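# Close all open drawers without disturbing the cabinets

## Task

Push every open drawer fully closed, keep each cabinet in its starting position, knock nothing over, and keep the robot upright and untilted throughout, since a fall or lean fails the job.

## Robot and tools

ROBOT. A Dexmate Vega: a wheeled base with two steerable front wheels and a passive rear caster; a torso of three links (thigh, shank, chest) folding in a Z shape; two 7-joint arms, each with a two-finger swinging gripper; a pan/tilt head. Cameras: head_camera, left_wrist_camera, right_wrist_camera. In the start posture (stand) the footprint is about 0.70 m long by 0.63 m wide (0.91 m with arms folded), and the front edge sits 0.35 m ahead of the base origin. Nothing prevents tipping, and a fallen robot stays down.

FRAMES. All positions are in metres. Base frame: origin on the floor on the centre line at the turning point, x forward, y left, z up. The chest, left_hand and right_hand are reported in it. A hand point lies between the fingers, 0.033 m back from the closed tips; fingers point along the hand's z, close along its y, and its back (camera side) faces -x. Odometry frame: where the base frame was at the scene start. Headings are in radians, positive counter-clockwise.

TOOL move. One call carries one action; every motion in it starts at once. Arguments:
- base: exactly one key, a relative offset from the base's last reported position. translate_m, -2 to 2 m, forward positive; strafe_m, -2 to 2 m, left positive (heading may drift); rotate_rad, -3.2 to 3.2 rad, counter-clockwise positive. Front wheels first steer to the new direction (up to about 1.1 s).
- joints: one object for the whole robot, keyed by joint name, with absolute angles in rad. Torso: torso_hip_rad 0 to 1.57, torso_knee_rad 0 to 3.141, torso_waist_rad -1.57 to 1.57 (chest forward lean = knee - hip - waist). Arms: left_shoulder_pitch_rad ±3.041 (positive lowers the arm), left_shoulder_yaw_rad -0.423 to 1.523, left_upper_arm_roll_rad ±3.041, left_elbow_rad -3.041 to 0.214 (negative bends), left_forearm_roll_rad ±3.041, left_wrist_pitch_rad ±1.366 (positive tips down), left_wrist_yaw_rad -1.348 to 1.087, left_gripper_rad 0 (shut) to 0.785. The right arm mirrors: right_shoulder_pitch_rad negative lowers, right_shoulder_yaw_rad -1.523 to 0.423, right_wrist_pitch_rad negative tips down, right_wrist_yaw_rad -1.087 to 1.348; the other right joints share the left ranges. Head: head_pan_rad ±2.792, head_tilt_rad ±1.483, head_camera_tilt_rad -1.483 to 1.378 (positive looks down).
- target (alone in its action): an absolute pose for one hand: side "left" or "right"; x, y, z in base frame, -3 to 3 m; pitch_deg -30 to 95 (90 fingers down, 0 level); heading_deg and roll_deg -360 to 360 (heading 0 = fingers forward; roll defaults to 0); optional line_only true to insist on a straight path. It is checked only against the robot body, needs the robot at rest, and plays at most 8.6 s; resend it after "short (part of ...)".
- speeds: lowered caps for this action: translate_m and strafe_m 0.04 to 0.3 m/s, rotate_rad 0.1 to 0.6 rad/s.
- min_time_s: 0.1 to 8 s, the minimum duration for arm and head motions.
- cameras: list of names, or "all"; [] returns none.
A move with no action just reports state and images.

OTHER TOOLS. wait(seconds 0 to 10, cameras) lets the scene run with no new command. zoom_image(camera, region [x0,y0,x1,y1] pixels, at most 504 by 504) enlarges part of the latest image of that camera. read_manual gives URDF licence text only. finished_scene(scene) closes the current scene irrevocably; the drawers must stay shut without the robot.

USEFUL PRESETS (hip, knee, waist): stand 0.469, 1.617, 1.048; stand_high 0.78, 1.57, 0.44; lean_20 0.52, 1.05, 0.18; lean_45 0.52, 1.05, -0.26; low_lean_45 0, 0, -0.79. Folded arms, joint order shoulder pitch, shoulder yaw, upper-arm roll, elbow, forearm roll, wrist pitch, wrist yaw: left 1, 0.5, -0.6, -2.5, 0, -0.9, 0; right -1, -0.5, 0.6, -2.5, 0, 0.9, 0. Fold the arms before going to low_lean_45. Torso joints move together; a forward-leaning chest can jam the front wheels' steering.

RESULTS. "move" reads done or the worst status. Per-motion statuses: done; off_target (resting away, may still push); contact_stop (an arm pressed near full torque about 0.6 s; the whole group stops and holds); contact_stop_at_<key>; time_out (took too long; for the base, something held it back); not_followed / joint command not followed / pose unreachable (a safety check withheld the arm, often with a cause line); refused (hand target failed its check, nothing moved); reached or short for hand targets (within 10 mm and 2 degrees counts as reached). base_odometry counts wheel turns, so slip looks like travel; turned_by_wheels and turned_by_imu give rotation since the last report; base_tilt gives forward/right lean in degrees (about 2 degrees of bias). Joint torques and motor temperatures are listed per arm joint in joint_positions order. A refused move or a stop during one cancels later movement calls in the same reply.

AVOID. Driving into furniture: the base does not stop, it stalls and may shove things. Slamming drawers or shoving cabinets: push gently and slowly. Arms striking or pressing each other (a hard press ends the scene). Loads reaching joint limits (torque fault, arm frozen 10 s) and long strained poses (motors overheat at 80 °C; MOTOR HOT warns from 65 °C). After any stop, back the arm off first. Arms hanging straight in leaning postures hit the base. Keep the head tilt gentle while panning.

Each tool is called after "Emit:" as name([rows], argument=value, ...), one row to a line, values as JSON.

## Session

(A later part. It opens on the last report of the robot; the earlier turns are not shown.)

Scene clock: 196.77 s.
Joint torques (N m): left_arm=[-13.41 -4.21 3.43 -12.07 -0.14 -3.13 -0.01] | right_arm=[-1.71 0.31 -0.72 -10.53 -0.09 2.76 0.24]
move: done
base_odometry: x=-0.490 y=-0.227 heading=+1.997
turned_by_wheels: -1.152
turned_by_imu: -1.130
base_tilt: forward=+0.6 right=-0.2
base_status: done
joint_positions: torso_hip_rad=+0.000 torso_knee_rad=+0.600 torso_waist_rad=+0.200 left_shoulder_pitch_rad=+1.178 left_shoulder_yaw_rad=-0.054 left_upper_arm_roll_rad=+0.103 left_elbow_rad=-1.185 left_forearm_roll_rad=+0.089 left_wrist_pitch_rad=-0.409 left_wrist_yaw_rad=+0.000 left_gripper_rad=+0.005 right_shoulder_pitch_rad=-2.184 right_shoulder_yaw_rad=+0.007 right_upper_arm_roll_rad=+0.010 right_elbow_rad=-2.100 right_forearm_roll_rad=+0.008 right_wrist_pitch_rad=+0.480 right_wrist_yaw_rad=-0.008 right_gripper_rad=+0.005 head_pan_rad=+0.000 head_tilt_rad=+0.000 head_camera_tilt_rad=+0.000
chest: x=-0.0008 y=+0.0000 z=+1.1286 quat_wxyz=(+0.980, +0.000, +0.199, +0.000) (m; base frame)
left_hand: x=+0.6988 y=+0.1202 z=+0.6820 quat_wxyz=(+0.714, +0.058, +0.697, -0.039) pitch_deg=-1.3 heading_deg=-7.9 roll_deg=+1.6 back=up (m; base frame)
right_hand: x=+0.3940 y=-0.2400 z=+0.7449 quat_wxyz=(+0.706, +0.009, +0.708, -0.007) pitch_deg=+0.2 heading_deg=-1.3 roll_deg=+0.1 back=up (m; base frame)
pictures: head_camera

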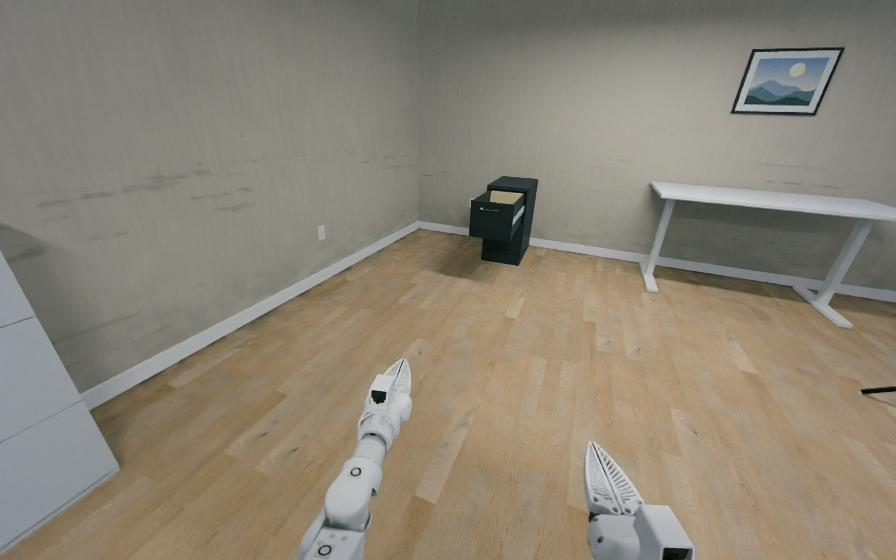

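Emit:
move(base={"translate_m":1.4}, cameras=[])

Emit:
move(base={"rotate_rad":-0.44}, joints={"head_camera_tilt_rad":0.2})

Scene clock: 210.40 s.
Joint torques (N m): left_arm=[-11.63 -1.45 4.68 -14.93 0.8 -2.99 -0.51] | right_arm=[-2.67 0.57 -0.37 -10.5 -0.05 2.03 0.07]
move: done
base_odometry: x=-1.072 y=+1.046 heading=+1.996
turned_by_wheels: -0.001
turned_by_imu: +0.001
base_tilt: forward=+0.7 right=-0.1
base_status: done
joint_positions: torso_hip_rad=+0.000 torso_knee_rad=+0.600 torso_waist_rad=+0.200 left_shoulder_pitch_rad=+1.178 left_shoulder_yaw_rad=-0.054 left_upper_arm_roll_rad=+0.103 left_elbow_rad=-1.185 left_forearm_roll_rad=+0.089 left_wrist_pitch_rad=-0.409 left_wrist_yaw_rad=+0.000 left_gripper_rad=+0.005 right_shoulder_pitch_rad=-2.184 right_shoulder_yaw_rad=+0.007 right_upper_arm_roll_rad=+0.010 right_elbow_rad=-2.100 right_forearm_roll_rad=+0.008 right_wrist_pitch_rad=+0.480 right_wrist_yaw_rad=-0.008 right_gripper_rad=+0.005 head_pan_rad=+0.000 head_tilt_rad=+0.000 head_camera_tilt_rad=+0.000
chest: x=-0.0008 y=+0.0000 z=+1.1286 quat_wxyz=(+0.980, +0.000, +0.199, +0.000) (m; base frame)
left_hand: x=+0.6988 y=+0.1202 z=+0.6820 quat_wxyz=(+0.714, +0.058, +0.697, -0.039) pitch_deg=-1.3 heading_deg=-7.9 roll_deg=+1.6 back=up (m; base frame)
right_hand: x=+0.3940 y=-0.2400 z=+0.7449 quat_wxyz=(+0.706, +0.009, +0.708, -0.007) pitch_deg=+0.2 heading_deg=-1.3 roll_deg=+0.1 back=up (m; base frame)
pictures: none

Scene clock: 212.67 s.
Joint torques (N m): left_arm=[-11.89 -3.63 4.07 -14.31 0.02 -3.52 0.01] | right_arm=[-2.83 0.63 -0.47 -10.48 -0.1 2.5 0.16]
move: done
base_odometry: x=-1.072 y=+1.046 heading=+1.556
turned_by_wheels: -0.441
turned_by_imu: -0.433
base_tilt: forward=+0.6 right=-0.1
base_status: done
joint_positions: torso_hip_rad=+0.000 torso_knee_rad=+0.600 torso_waist_rad=+0.200 left_shoulder_pitch_rad=+1.178 left_shoulder_yaw_rad=-0.054 left_upper_arm_roll_rad=+0.103 left_elbow_rad=-1.185 left_forearm_roll_rad=+0.089 left_wrist_pitch_rad=-0.409 left_wrist_yaw_rad=+0.000 left_gripper_rad=+0.005 right_shoulder_pitch_rad=-2.184 right_shoulder_yaw_rad=+0.007 right_upper_arm_roll_rad=+0.010 right_elbow_rad=-2.100 right_forearm_roll_rad=+0.008 right_wrist_pitch_rad=+0.480 right_wrist_yaw_rad=-0.008 right_gripper_rad=+0.005 head_pan_rad=+0.000 head_tilt_rad=+0.000 head_camera_tilt_rad=+0.200
joint_status: all done
chest: x=-0.0008 y=+0.0000 z=+1.1286 quat_wxyz=(+0.980, +0.000, +0.199, +0.000) (m; base frame)
left_hand: x=+0.6988 y=+0.1202 z=+0.6820 quat_wxyz=(+0.714, +0.058, +0.697, -0.039) pitch_deg=-1.3 heading_deg=-7.9 roll_deg=+1.6 back=up (m; base frame)
right_hand: x=+0.3940 y=-0.2400 z=+0.7449 quat_wxyz=(+0.706, +0.009, +0.708, -0.007) pitch_deg=+0.2 heading_deg=-1.3 roll_deg=+0.1 back=up (m; base frame)
pictures: head_camera, left_wrist_camera, right_wrist_camera

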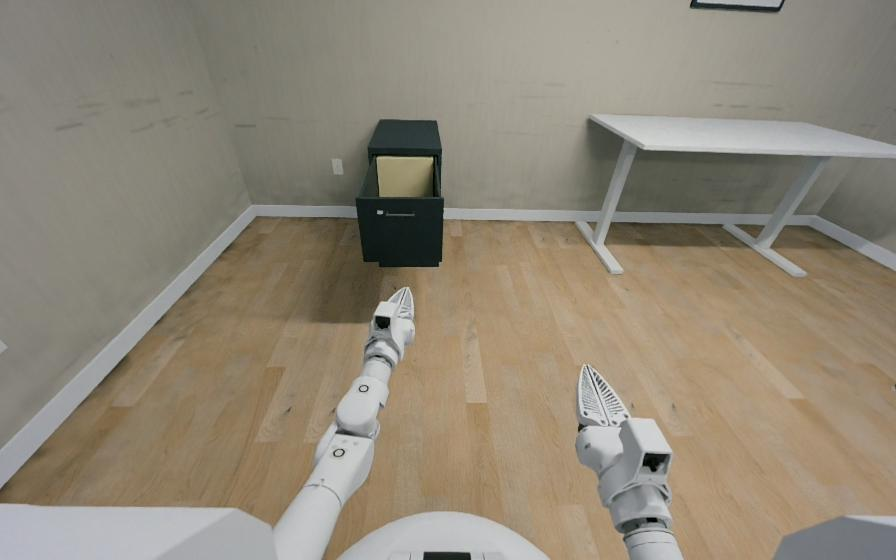

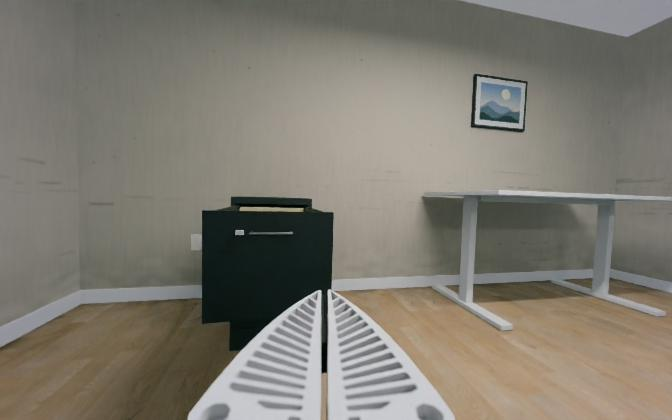

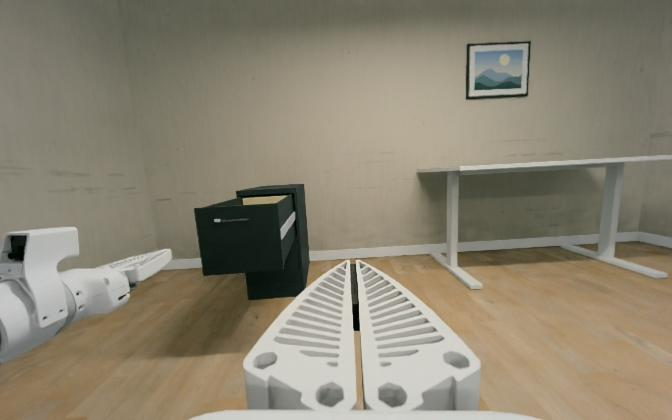

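Emit:
move(target={"side":"left","x":0.65,"y":0.19,"z":0.56,"pitch_deg":10,"heading_deg":-5}, cameras=[])

Emit:
move(base={"translate_m":0.35}, speeds={"translate_m":0.15})

Scene clock: 220.83 s.
Joint torques (N m): left_arm=[-6.16 -0.99 -1.99 -14.24 -0.89 -2.62 -0.66] | right_arm=[-2.38 1.02 -0.88 -11.37 -0.04 2.06 -0.05]
move: done
base_odometry: x=-1.072 y=+1.046 heading=+1.556
turned_by_wheels: +0.000
turned_by_imu: +0.001
base_tilt: forward=+0.6 right=-0.1
joint_positions: torso_hip_rad=+0.000 torso_knee_rad=+0.600 torso_waist_rad=+0.200 left_shoulder_pitch_rad=+1.241 left_shoulder_yaw_rad=-0.001 left_upper_arm_roll_rad=+0.034 left_elbow_rad=-1.096 left_forearm_roll_rad=+0.015 left_wrist_pitch_rad=-0.381 left_wrist_yaw_rad=-0.050 left_gripper_rad=+0.005 right_shoulder_pitch_rad=-2.184 right_shoulder_yaw_rad=+0.007 right_upper_arm_roll_rad=+0.010 right_elbow_rad=-2.100 right_forearm_roll_rad=+0.008 right_wrist_pitch_rad=+0.480 right_wrist_yaw_rad=-0.008 right_gripper_rad=+0.005 head_pan_rad=+0.000 head_tilt_rad=+0.000 head_camera_tilt_rad=+0.200
chest: x=-0.0008 y=+0.0000 z=+1.1286 quat_wxyz=(+0.980, +0.000, +0.199, +0.000) (m; base frame)
left_hand: x=+0.6533 y=+0.1858 z=+0.5664 quat_wxyz=(+0.646, +0.035, +0.762, -0.029) pitch_deg=+9.4 heading_deg=-5.2 roll_deg=+0.1 back=up (m; base frame)
left_hand_status: reached (straight line, planned for 0.7 s): 8 mm and 0.6 deg off.
right_hand: x=+0.3940 y=-0.2400 z=+0.7449 quat_wxyz=(+0.706, +0.009, +0.708, -0.007) pitch_deg=+0.2 heading_deg=-1.3 roll_deg=+0.1 back=up (m; base frame)
pictures: none

Scene clock: 224.47 s.
Joint torques (N m): left_arm=[-5.91 1.65 -2.64 -13.02 0.04 -2.08 -0.39] | right_arm=[-2.39 0.23 -0.63 -10.11 -0.08 2.48 0.22]
move: done
base_odometry: x=-1.068 y=+1.396 heading=+1.555
turned_by_wheels: -0.001
turned_by_imu: +0.000
base_tilt: forward=+0.7 right=-0.1
base_status: done
joint_positions: torso_hip_rad=+0.000 torso_knee_rad=+0.600 torso_waist_rad=+0.200 left_shoulder_pitch_rad=+1.244 left_shoulder_yaw_rad=+0.002 left_upper_arm_roll_rad=+0.030 left_elbow_rad=-1.090 left_forearm_roll_rad=+0.011 left_wrist_pitch_rad=-0.379 left_wrist_yaw_rad=-0.053 left_gripper_rad=+0.005 right_shoulder_pitch_rad=-2.184 right_shoulder_yaw_rad=+0.007 right_upper_arm_roll_rad=+0.010 right_elbow_rad=-2.100 right_forearm_roll_rad=+0.008 right_wrist_pitch_rad=+0.480 right_wrist_yaw_rad=-0.008 right_gripper_rad=+0.005 head_pan_rad=+0.000 head_tilt_rad=+0.000 head_camera_tilt_rad=+0.200
chest: x=-0.0008 y=+0.0000 z=+1.1286 quat_wxyz=(+0.980, +0.000, +0.199, +0.000) (m; base frame)
left_hand: x=+0.6500 y=+0.1899 z=+0.5599 quat_wxyz=(+0.642, +0.033, +0.765, -0.028) pitch_deg=+10.0 heading_deg=-5.0 roll_deg=+0.0 back=up (m; base frame)
right_hand: x=+0.3940 y=-0.2400 z=+0.7449 quat_wxyz=(+0.706, +0.009, +0.708, -0.007) pitch_deg=+0.2 heading_deg=-1.3 roll_deg=+0.1 back=up (m; base frame)
pictures: head_camera, left_wrist_camera, right_wrist_camera

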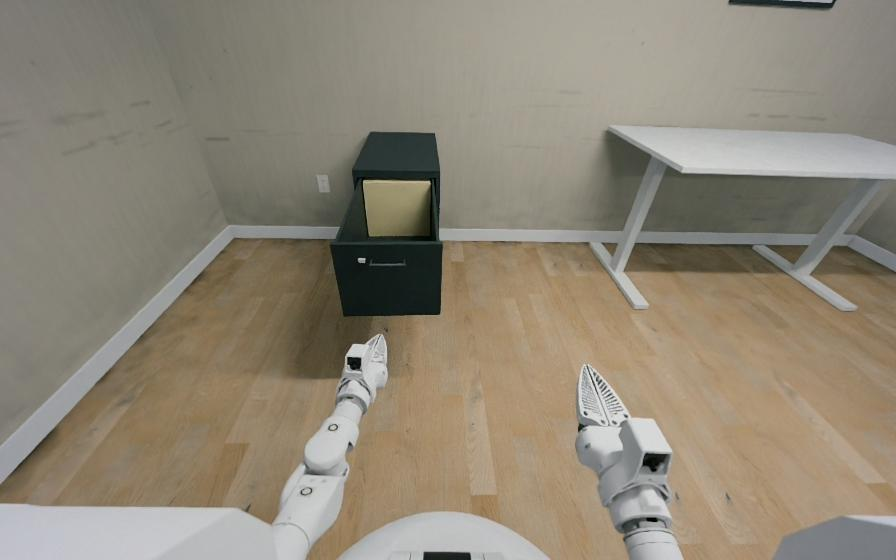

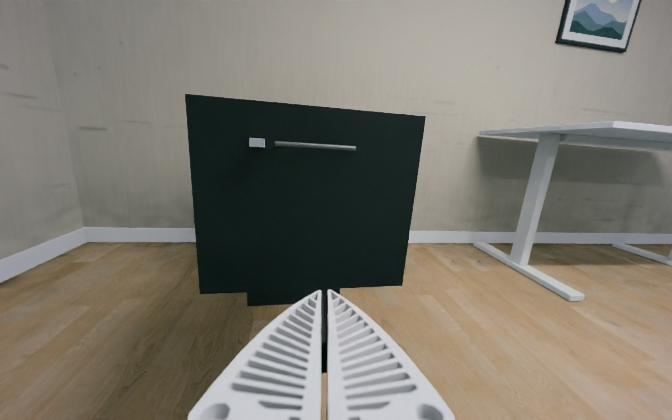

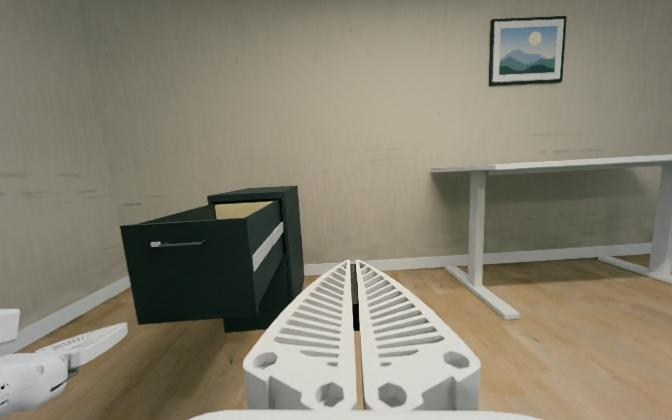

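Emit:
move(base={"translate_m":0.15}, speeds={"translate_m":0.15}, cameras=[])

Emit:
move(base={"translate_m":0.35}, speeds={"translate_m":0.07})

Scene clock: 232.70 s.
Joint torques (N m): left_arm=[-7.32 2.66 -3.24 -11.21 -0.05 -2.13 -0.87] | right_arm=[-1.43 0.28 -0.61 -11.67 -0.08 3.05 0.18]
move: done
base_odometry: x=-1.066 y=+1.546 heading=+1.555
turned_by_wheels: +0.000
turned_by_imu: +0.000
base_tilt: forward=+0.7 right=+0.0
base_status: done
joint_positions: torso_hip_rad=+0.000 torso_knee_rad=+0.600 torso_waist_rad=+0.200 left_shoulder_pitch_rad=+1.244 left_shoulder_yaw_rad=+0.002 left_upper_arm_roll_rad=+0.030 left_elbow_rad=-1.090 left_forearm_roll_rad=+0.011 left_wrist_pitch_rad=-0.379 left_wrist_yaw_rad=-0.053 left_gripper_rad=+0.005 right_shoulder_pitch_rad=-2.184 right_shoulder_yaw_rad=+0.007 right_upper_arm_roll_rad=+0.010 right_elbow_rad=-2.100 right_forearm_roll_rad=+0.008 right_wrist_pitch_rad=+0.480 right_wrist_yaw_rad=-0.008 right_gripper_rad=+0.005 head_pan_rad=+0.000 head_tilt_rad=+0.000 head_camera_tilt_rad=+0.200
chest: x=-0.0008 y=+0.0000 z=+1.1286 quat_wxyz=(+0.980, +0.000, +0.199, +0.000) (m; base frame)
left_hand: x=+0.6500 y=+0.1899 z=+0.5598 quat_wxyz=(+0.642, +0.033, +0.765, -0.028) pitch_deg=+10.0 heading_deg=-5.0 roll_deg=+0.0 back=up (m; base frame)
right_hand: x=+0.3940 y=-0.2400 z=+0.7449 quat_wxyz=(+0.706, +0.009, +0.708, -0.007) pitch_deg=+0.2 heading_deg=-1.3 roll_deg=+0.1 back=up (m; base frame)
pictures: none

Scene clock: 238.47 s.
Joint torques (N m): left_arm=[-11.78 0.53 0.09 -11.67 0.54 -2.61 -0.37] | right_arm=[-2 -0.03 -0.83 -11.37 -0.09 2.45 0.25]
move: done
base_odometry: x=-1.062 y=+1.896 heading=+1.555
turned_by_wheels: +0.000
turned_by_imu: +0.001
base_tilt: forward=+0.7 right=+0.0
base_status: done
joint_positions: torso_hip_rad=+0.000 torso_knee_rad=+0.600 torso_waist_rad=+0.200 left_shoulder_pitch_rad=+1.244 left_shoulder_yaw_rad=+0.002 left_upper_arm_roll_rad=+0.029 left_elbow_rad=-1.090 left_forearm_roll_rad=+0.011 left_wrist_pitch_rad=-0.379 left_wrist_yaw_rad=-0.053 left_gripper_rad=+0.005 right_shoulder_pitch_rad=-2.184 right_shoulder_yaw_rad=+0.007 right_upper_arm_roll_rad=+0.010 right_elbow_rad=-2.100 right_forearm_roll_rad=+0.008 right_wrist_pitch_rad=+0.480 right_wrist_yaw_rad=-0.008 right_gripper_rad=+0.005 head_pan_rad=+0.000 head_tilt_rad=+0.000 head_camera_tilt_rad=+0.200
chest: x=-0.0008 y=+0.0000 z=+1.1286 quat_wxyz=(+0.980, +0.000, +0.199, +0.000) (m; base frame)
left_hand: x=+0.6498 y=+0.1900 z=+0.5596 quat_wxyz=(+0.642, +0.033, +0.766, -0.028) pitch_deg=+10.0 heading_deg=-5.0 roll_deg=+0.0 back=up (m; base frame)
right_hand: x=+0.3940 y=-0.2400 z=+0.7449 quat_wxyz=(+0.706, +0.009, +0.708, -0.007) pitch_deg=+0.2 heading_deg=-1.3 roll_deg=+0.1 back=up (m; base frame)
pictures: head_camera, left_wrist_camera, right_wrist_camera

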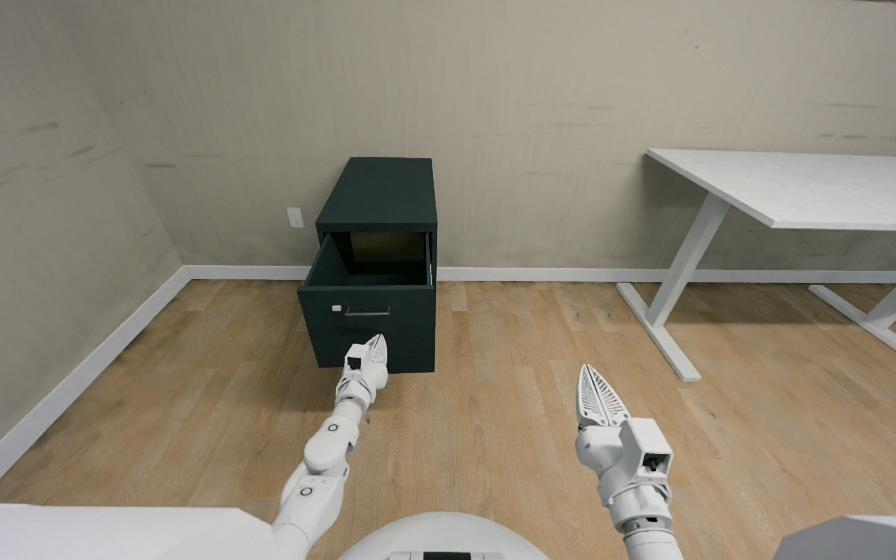

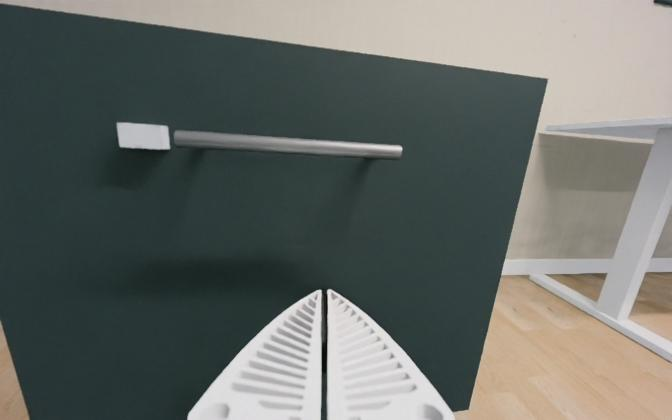

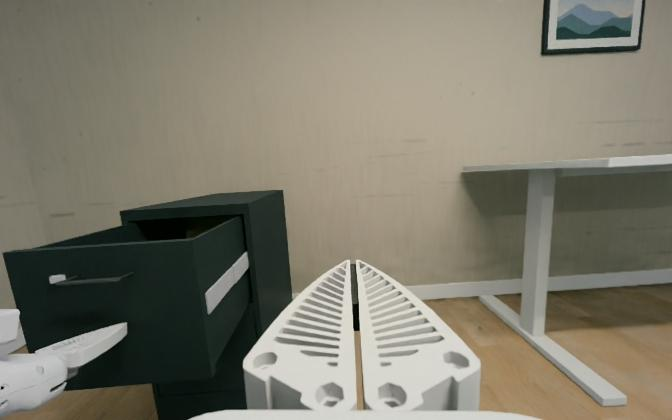

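Emit:
move(base={"translate_m":0.19}, speeds={"translate_m":0.07}, cameras=["head_camera","right_wrist_camera"])

Scene clock: 247.13 s.
Joint torques (N m): left_arm=[-11.23 2 -0.06 -10.37 0.06 -4.11 -0.52] | right_arm=[-2.35 0.86 -0.66 -10.53 -0.1 2.71 -0.01]
move: done
base_odometry: x=-1.059 y=+2.086 heading=+1.554
turned_by_wheels: +0.000
turned_by_imu: +0.001
base_tilt: forward=+0.7 right=-0.1
base_status: done
joint_positions: torso_hip_rad=+0.000 torso_knee_rad=+0.600 torso_waist_rad=+0.200 left_shoulder_pitch_rad=+1.244 left_shoulder_yaw_rad=+0.002 left_upper_arm_roll_rad=+0.029 left_elbow_rad=-1.090 left_forearm_roll_rad=+0.011 left_wrist_pitch_rad=-0.379 left_wrist_yaw_rad=-0.053 left_gripper_rad=+0.005 right_shoulder_pitch_rad=-2.184 right_shoulder_yaw_rad=+0.007 right_upper_arm_roll_rad=+0.010 right_elbow_rad=-2.100 right_forearm_roll_rad=+0.008 right_wrist_pitch_rad=+0.480 right_wrist_yaw_rad=-0.008 right_gripper_rad=+0.005 head_pan_rad=+0.000 head_tilt_rad=+0.000 head_camera_tilt_rad=+0.200
chest: x=-0.0008 y=+0.0000 z=+1.1286 quat_wxyz=(+0.980, +0.000, +0.199, +0.000) (m; base frame)
left_hand: x=+0.6498 y=+0.1900 z=+0.5596 quat_wxyz=(+0.642, +0.033, +0.766, -0.028) pitch_deg=+10.0 heading_deg=-5.0 roll_deg=+0.0 back=up (m; base frame)
right_hand: x=+0.3940 y=-0.2400 z=+0.7449 quat_wxyz=(+0.706, +0.009, +0.708, -0.007) pitch_deg=+0.2 heading_deg=-1.3 roll_deg=+0.1 back=up (m; base frame)
pictures: head_camera, right_wrist_camera

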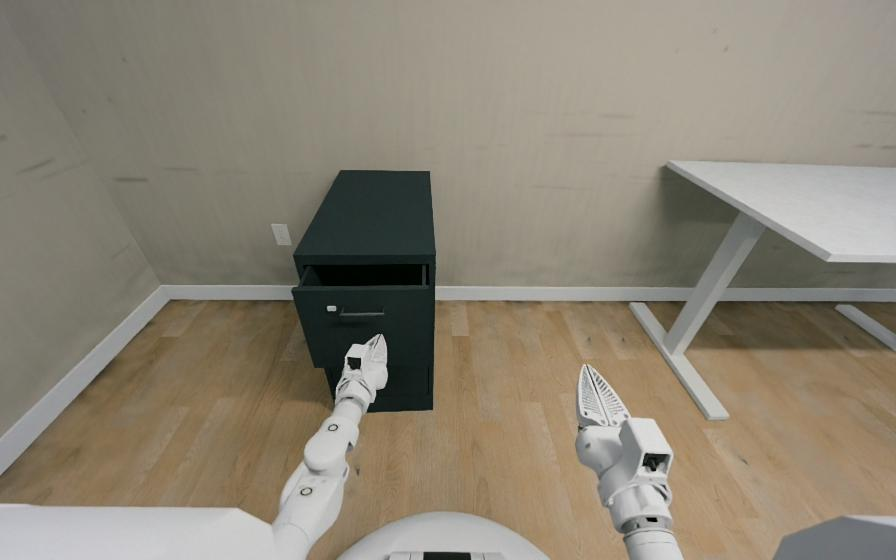

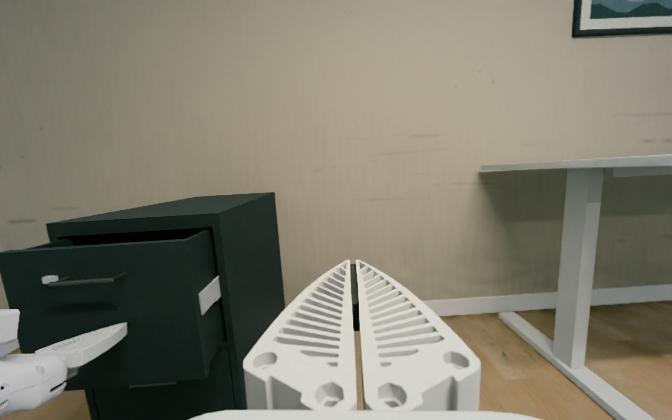

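Emit:
move(base={"translate_m":0.09}, speeds={"translate_m":0.06}, cameras=["head_camera","right_wrist_camera"])

Scene clock: 252.00 s.
Joint torques (N m): left_arm=[-10.67 -0.57 -0.22 -14.16 0.02 -2.95 -0.35] | right_arm=[-2.16 0.85 -0.23 -10.69 -0.12 2.35 0.05]
move: done
base_odometry: x=-1.058 y=+2.176 heading=+1.554
turned_by_wheels: +0.000
turned_by_imu: +0.000
base_tilt: forward=+0.7 right=-0.1
base_status: done
joint_positions: torso_hip_rad=+0.000 torso_knee_rad=+0.600 torso_waist_rad=+0.200 left_shoulder_pitch_rad=+1.244 left_shoulder_yaw_rad=+0.002 left_upper_arm_roll_rad=+0.029 left_elbow_rad=-1.090 left_forearm_roll_rad=+0.011 left_wrist_pitch_rad=-0.379 left_wrist_yaw_rad=-0.053 left_gripper_rad=+0.005 right_shoulder_pitch_rad=-2.184 right_shoulder_yaw_rad=+0.007 right_upper_arm_roll_rad=+0.010 right_elbow_rad=-2.100 right_forearm_roll_rad=+0.008 right_wrist_pitch_rad=+0.480 right_wrist_yaw_rad=-0.008 right_gripper_rad=+0.005 head_pan_rad=+0.000 head_tilt_rad=+0.000 head_camera_tilt_rad=+0.200
chest: x=-0.0009 y=+0.0000 z=+1.1286 quat_wxyz=(+0.980, +0.000, +0.199, +0.000) (m; base frame)
left_hand: x=+0.6498 y=+0.1900 z=+0.5596 quat_wxyz=(+0.642, +0.033, +0.766, -0.028) pitch_deg=+10.0 heading_deg=-5.0 roll_deg=+0.0 back=up (m; base frame)
right_hand: x=+0.3940 y=-0.2400 z=+0.7449 quat_wxyz=(+0.706, +0.009, +0.708, -0.007) pitch_deg=+0.2 heading_deg=-1.3 roll_deg=+0.1 back=up (m; base frame)
pictures: head_camera, right_wrist_camera

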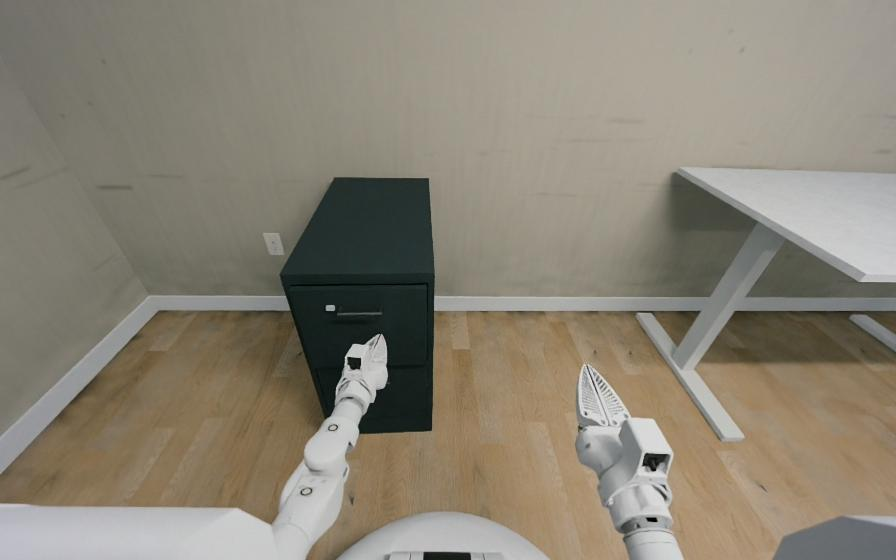

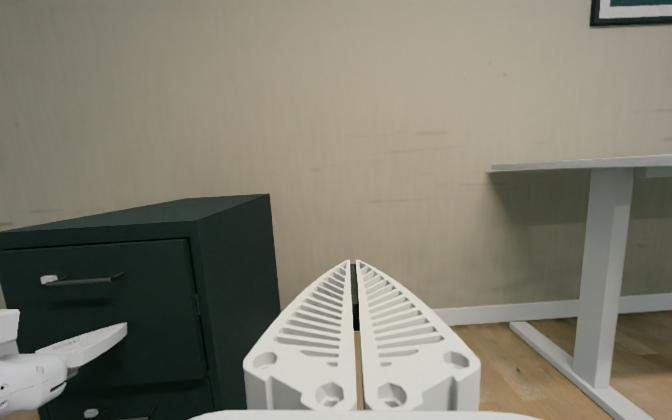

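Emit:
move(base={"translate_m":0.018}, speeds={"translate_m":0.04}, cameras=["right_wrist_camera"])

Emit:
zoom_image(camera="right_wrist_camera", region=[0, 180, 290, 420])

Emit:
move(base={"translate_m":0.008}, speeds={"translate_m":0.04}, cameras=["right_wrist_camera"])

Emit:
zoom_image(camera="right_wrist_camera", region=[0, 180, 290, 420])

Scene clock: 258.03 s.
Joint torques (N m): left_arm=[-10.58 2.54 -1.2 -11.4 -0.06 -2 -0.17] | right_arm=[-1.28 -0.05 -0.24 -10.35 -0.1 2.35 0.21]
move: done
base_odometry: x=-1.058 y=+2.194 heading=+1.553
turned_by_wheels: +0.000
turned_by_imu: +0.000
base_tilt: forward=+0.7 right=+0.0
base_status: done
joint_positions: torso_hip_rad=+0.000 torso_knee_rad=+0.600 torso_waist_rad=+0.200 left_shoulder_pitch_rad=+1.244 left_shoulder_yaw_rad=+0.002 left_upper_arm_roll_rad=+0.029 left_elbow_rad=-1.090 left_forearm_roll_rad=+0.011 left_wrist_pitch_rad=-0.379 left_wrist_yaw_rad=-0.053 left_gripper_rad=+0.005 right_shoulder_pitch_rad=-2.184 right_shoulder_yaw_rad=+0.007 right_upper_arm_roll_rad=+0.010 right_elbow_rad=-2.100 right_forearm_roll_rad=+0.008 right_wrist_pitch_rad=+0.480 right_wrist_yaw_rad=-0.008 right_gripper_rad=+0.005 head_pan_rad=+0.000 head_tilt_rad=+0.000 head_camera_tilt_rad=+0.200
chest: x=-0.0008 y=+0.0000 z=+1.1286 quat_wxyz=(+0.980, +0.000, +0.199, +0.000) (m; base frame)
left_hand: x=+0.6498 y=+0.1900 z=+0.5596 quat_wxyz=(+0.642, +0.033, +0.766, -0.028) pitch_deg=+10.0 heading_deg=-5.0 roll_deg=+0.0 back=up (m; base frame)
right_hand: x=+0.3940 y=-0.2400 z=+0.7449 quat_wxyz=(+0.706, +0.009, +0.708, -0.007) pitch_deg=+0.2 heading_deg=-1.3 roll_deg=+0.1 back=up (m; base frame)
pictures: right_wrist_camera

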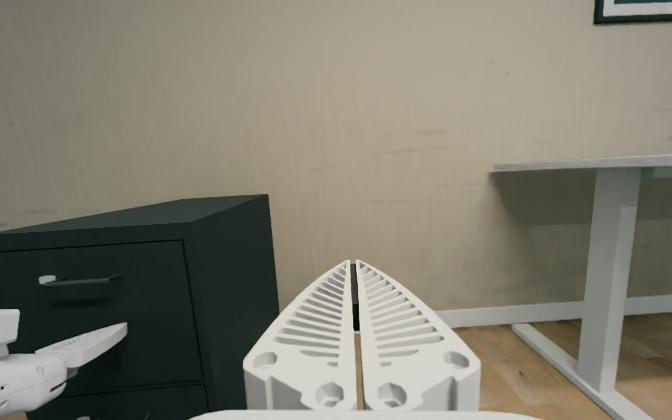

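Scaled by 1.738 from the camera's 672x420 image, which has a finer 960x600 frame.

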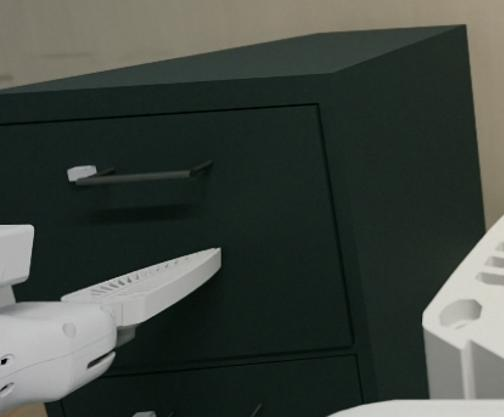

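Scene clock: 258.87 s.
Joint torques (N m): left_arm=[-12.28 1.4 -1.1 -15.96 0.46 -3.02 -0.41] | right_arm=[-2.59 0.43 -0.51 -11.08 -0.1 2.94 0.09]
move: done
base_odometry: x=-1.058 y=+2.202 heading=+1.553
turned_by_wheels: +0.000
turned_by_imu: +0.000
base_tilt: forward=+0.7 right=-0.1
base_status: done
joint_positions: torso_hip_rad=+0.000 torso_knee_rad=+0.600 torso_waist_rad=+0.200 left_shoulder_pitch_rad=+1.244 left_shoulder_yaw_rad=+0.002 left_upper_arm_roll_rad=+0.029 left_elbow_rad=-1.090 left_forearm_roll_rad=+0.011 left_wrist_pitch_rad=-0.379 left_wrist_yaw_rad=-0.053 left_gripper_rad=+0.005 right_shoulder_pitch_rad=-2.184 right_shoulder_yaw_rad=+0.007 right_upper_arm_roll_rad=+0.010 right_elbow_rad=-2.100 right_forearm_roll_rad=+0.008 right_wrist_pitch_rad=+0.480 right_wrist_yaw_rad=-0.008 right_gripper_rad=+0.005 head_pan_rad=+0.000 head_tilt_rad=+0.000 head_camera_tilt_rad=+0.200
chest: x=-0.0009 y=+0.0000 z=+1.1286 quat_wxyz=(+0.980, +0.000, +0.199, +0.000) (m; base frame)
left_hand: x=+0.6496 y=+0.1900 z=+0.5594 quat_wxyz=(+0.642, +0.033, +0.766, -0.028) pitch_deg=+10.1 heading_deg=-5.0 roll_deg=+0.0 back=up (m; base frame)
right_hand: x=+0.3940 y=-0.2400 z=+0.7450 quat_wxyz=(+0.706, +0.009, +0.708, -0.007) pitch_deg=+0.2 heading_deg=-1.3 roll_deg=+0.1 back=up (m; base frame)
pictures: right_wrist_camera

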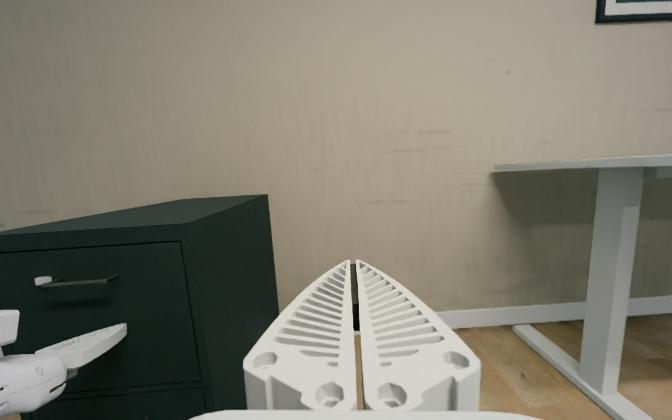

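Scaled by 1.738 from the camera's 672x420 image, which has a finer 960x600 frame.

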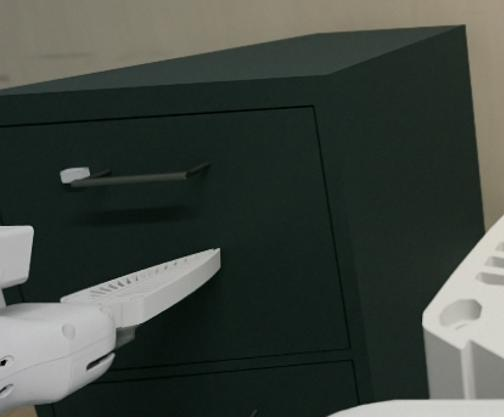

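Emit:
move(base={"translate_m":0.007}, speeds={"translate_m":0.04}, cameras=["right_wrist_camera"])

Emit:
move(base={"translate_m":-0.5})

Emit:
zoom_image(camera="left_wrist_camera", region=[100, 60, 500, 360])

Scene clock: 264.43 s.
Joint torques (N m): left_arm=[-28.52 -1.17 -1.9 -23.35 -0.4 -4.69 1.04] | right_arm=[-2.35 0.04 -0.58 -11.16 -0.13 2.78 0.13]
move: done
base_odometry: x=-1.058 y=+2.209 heading=+1.553
turned_by_wheels: +0.000
turned_by_imu: +0.001
base_tilt: forward=+0.6 right=+0.0
base_status: done
joint_positions: torso_hip_rad=+0.000 torso_knee_rad=+0.600 torso_waist_rad=+0.200 left_shoulder_pitch_rad=+1.245 left_shoulder_yaw_rad=+0.002 left_upper_arm_roll_rad=+0.029 left_elbow_rad=-1.089 left_forearm_roll_rad=+0.011 left_wrist_pitch_rad=-0.379 left_wrist_yaw_rad=-0.053 left_gripper_rad=+0.005 right_shoulder_pitch_rad=-2.184 right_shoulder_yaw_rad=+0.007 right_upper_arm_roll_rad=+0.010 right_elbow_rad=-2.100 right_forearm_roll_rad=+0.008 right_wrist_pitch_rad=+0.480 right_wrist_yaw_rad=-0.008 right_gripper_rad=+0.005 head_pan_rad=+0.000 head_tilt_rad=+0.000 head_camera_tilt_rad=+0.200
chest: x=-0.0010 y=+0.0000 z=+1.1286 quat_wxyz=(+0.980, +0.000, +0.199, +0.000) (m; base frame)
left_hand: x=+0.6490 y=+0.1899 z=+0.5583 quat_wxyz=(+0.641, +0.033, +0.766, -0.028) pitch_deg=+10.2 heading_deg=-5.0 roll_deg=+0.0 back=up (m; base frame)
right_hand: x=+0.3939 y=-0.2400 z=+0.7450 quat_wxyz=(+0.706, +0.009, +0.708, -0.007) pitch_deg=+0.2 heading_deg=-1.3 roll_deg=+0.1 back=up (m; base frame)
pictures: right_wrist_camera

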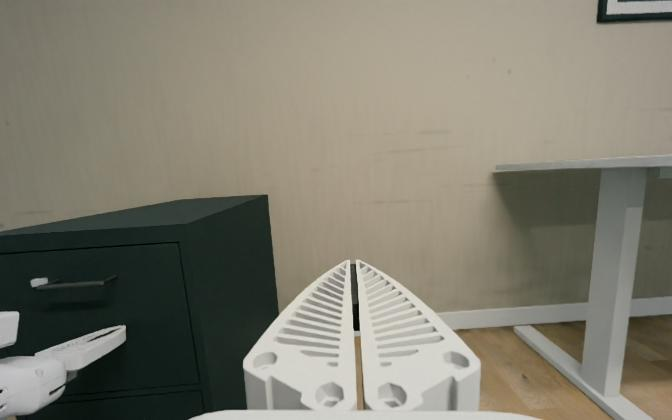

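Scene clock: 267.67 s.
Joint torques (N m): left_arm=[-10.84 -0.92 1.31 -12.63 -0.36 -3.46 0.31] | right_arm=[-2.87 0.24 -0.41 -11.32 -0.09 2.47 0.04]
move: done
base_odometry: x=-1.065 y=+1.709 heading=+1.552
turned_by_wheels: -0.001
turned_by_imu: -0.001
base_tilt: forward=+0.7 right=-0.1
base_status: done
joint_positions: torso_hip_rad=+0.000 torso_knee_rad=+0.600 torso_waist_rad=+0.200 left_shoulder_pitch_rad=+1.244 left_shoulder_yaw_rad=+0.002 left_upper_arm_roll_rad=+0.029 left_elbow_rad=-1.090 left_forearm_roll_rad=+0.011 left_wrist_pitch_rad=-0.379 left_wrist_yaw_rad=-0.053 left_gripper_rad=+0.005 right_shoulder_pitch_rad=-2.184 right_shoulder_yaw_rad=+0.007 right_upper_arm_roll_rad=+0.010 right_elbow_rad=-2.100 right_forearm_roll_rad=+0.008 right_wrist_pitch_rad=+0.480 right_wrist_yaw_rad=-0.008 right_gripper_rad=+0.005 head_pan_rad=+0.000 head_tilt_rad=+0.000 head_camera_tilt_rad=+0.200
chest: x=-0.0009 y=+0.0000 z=+1.1286 quat_wxyz=(+0.980, +0.000, +0.199, +0.000) (m; base frame)
left_hand: x=+0.6498 y=+0.1899 z=+0.5596 quat_wxyz=(+0.642, +0.033, +0.766, -0.028) pitch_deg=+10.0 heading_deg=-5.0 roll_deg=+0.0 back=up (m; base frame)
right_hand: x=+0.3940 y=-0.2400 z=+0.7450 quat_wxyz=(+0.706, +0.009, +0.708, -0.007) pitch_deg=+0.2 heading_deg=-1.3 roll_deg=+0.1 back=up (m; base frame)
pictures: head_camera, left_wrist_camera, right_wrist_camera

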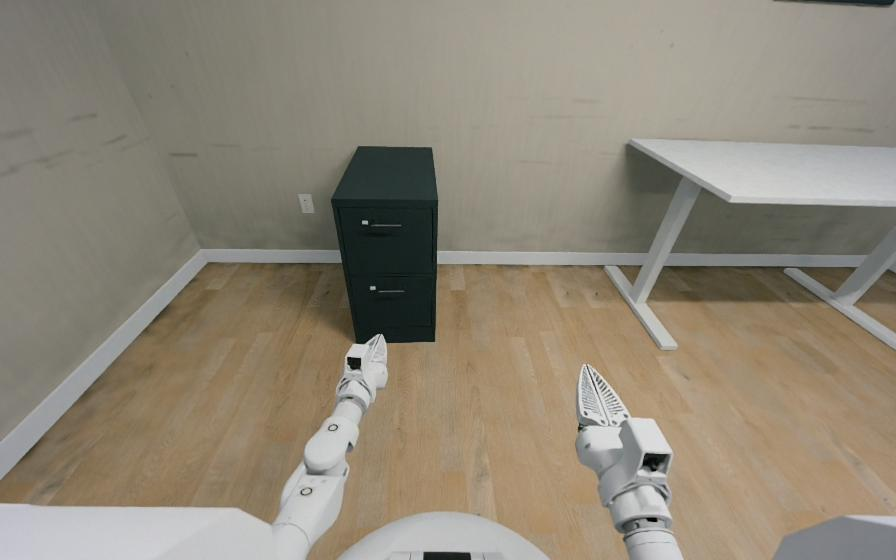

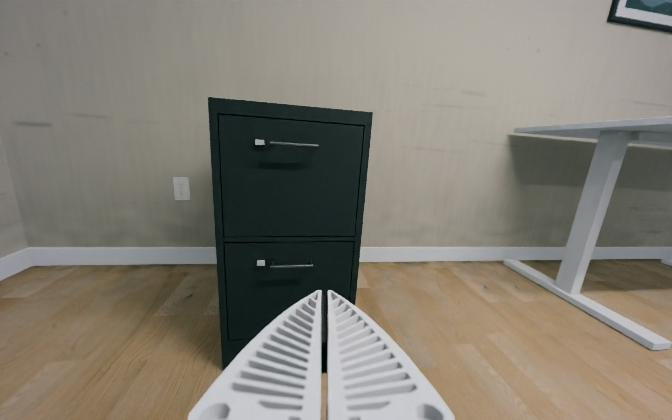

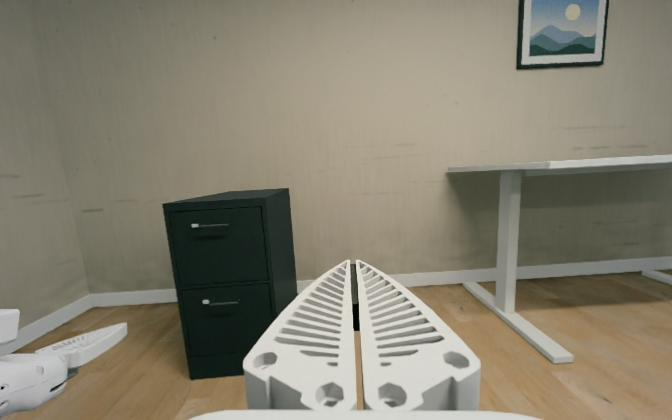

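Scaled by 1.260 from the camera's 672x420 image, which has a finer 960x600 frame.

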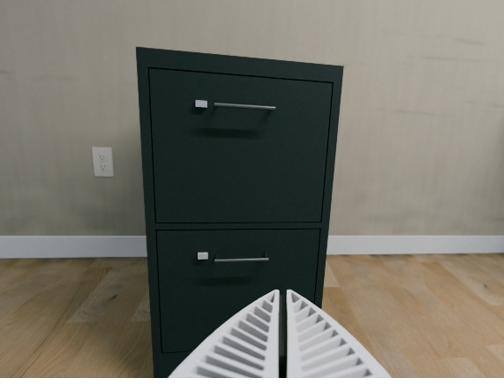

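All closed.

Emit:
finished_scene(scene=3)

The scene is finished: the task was done.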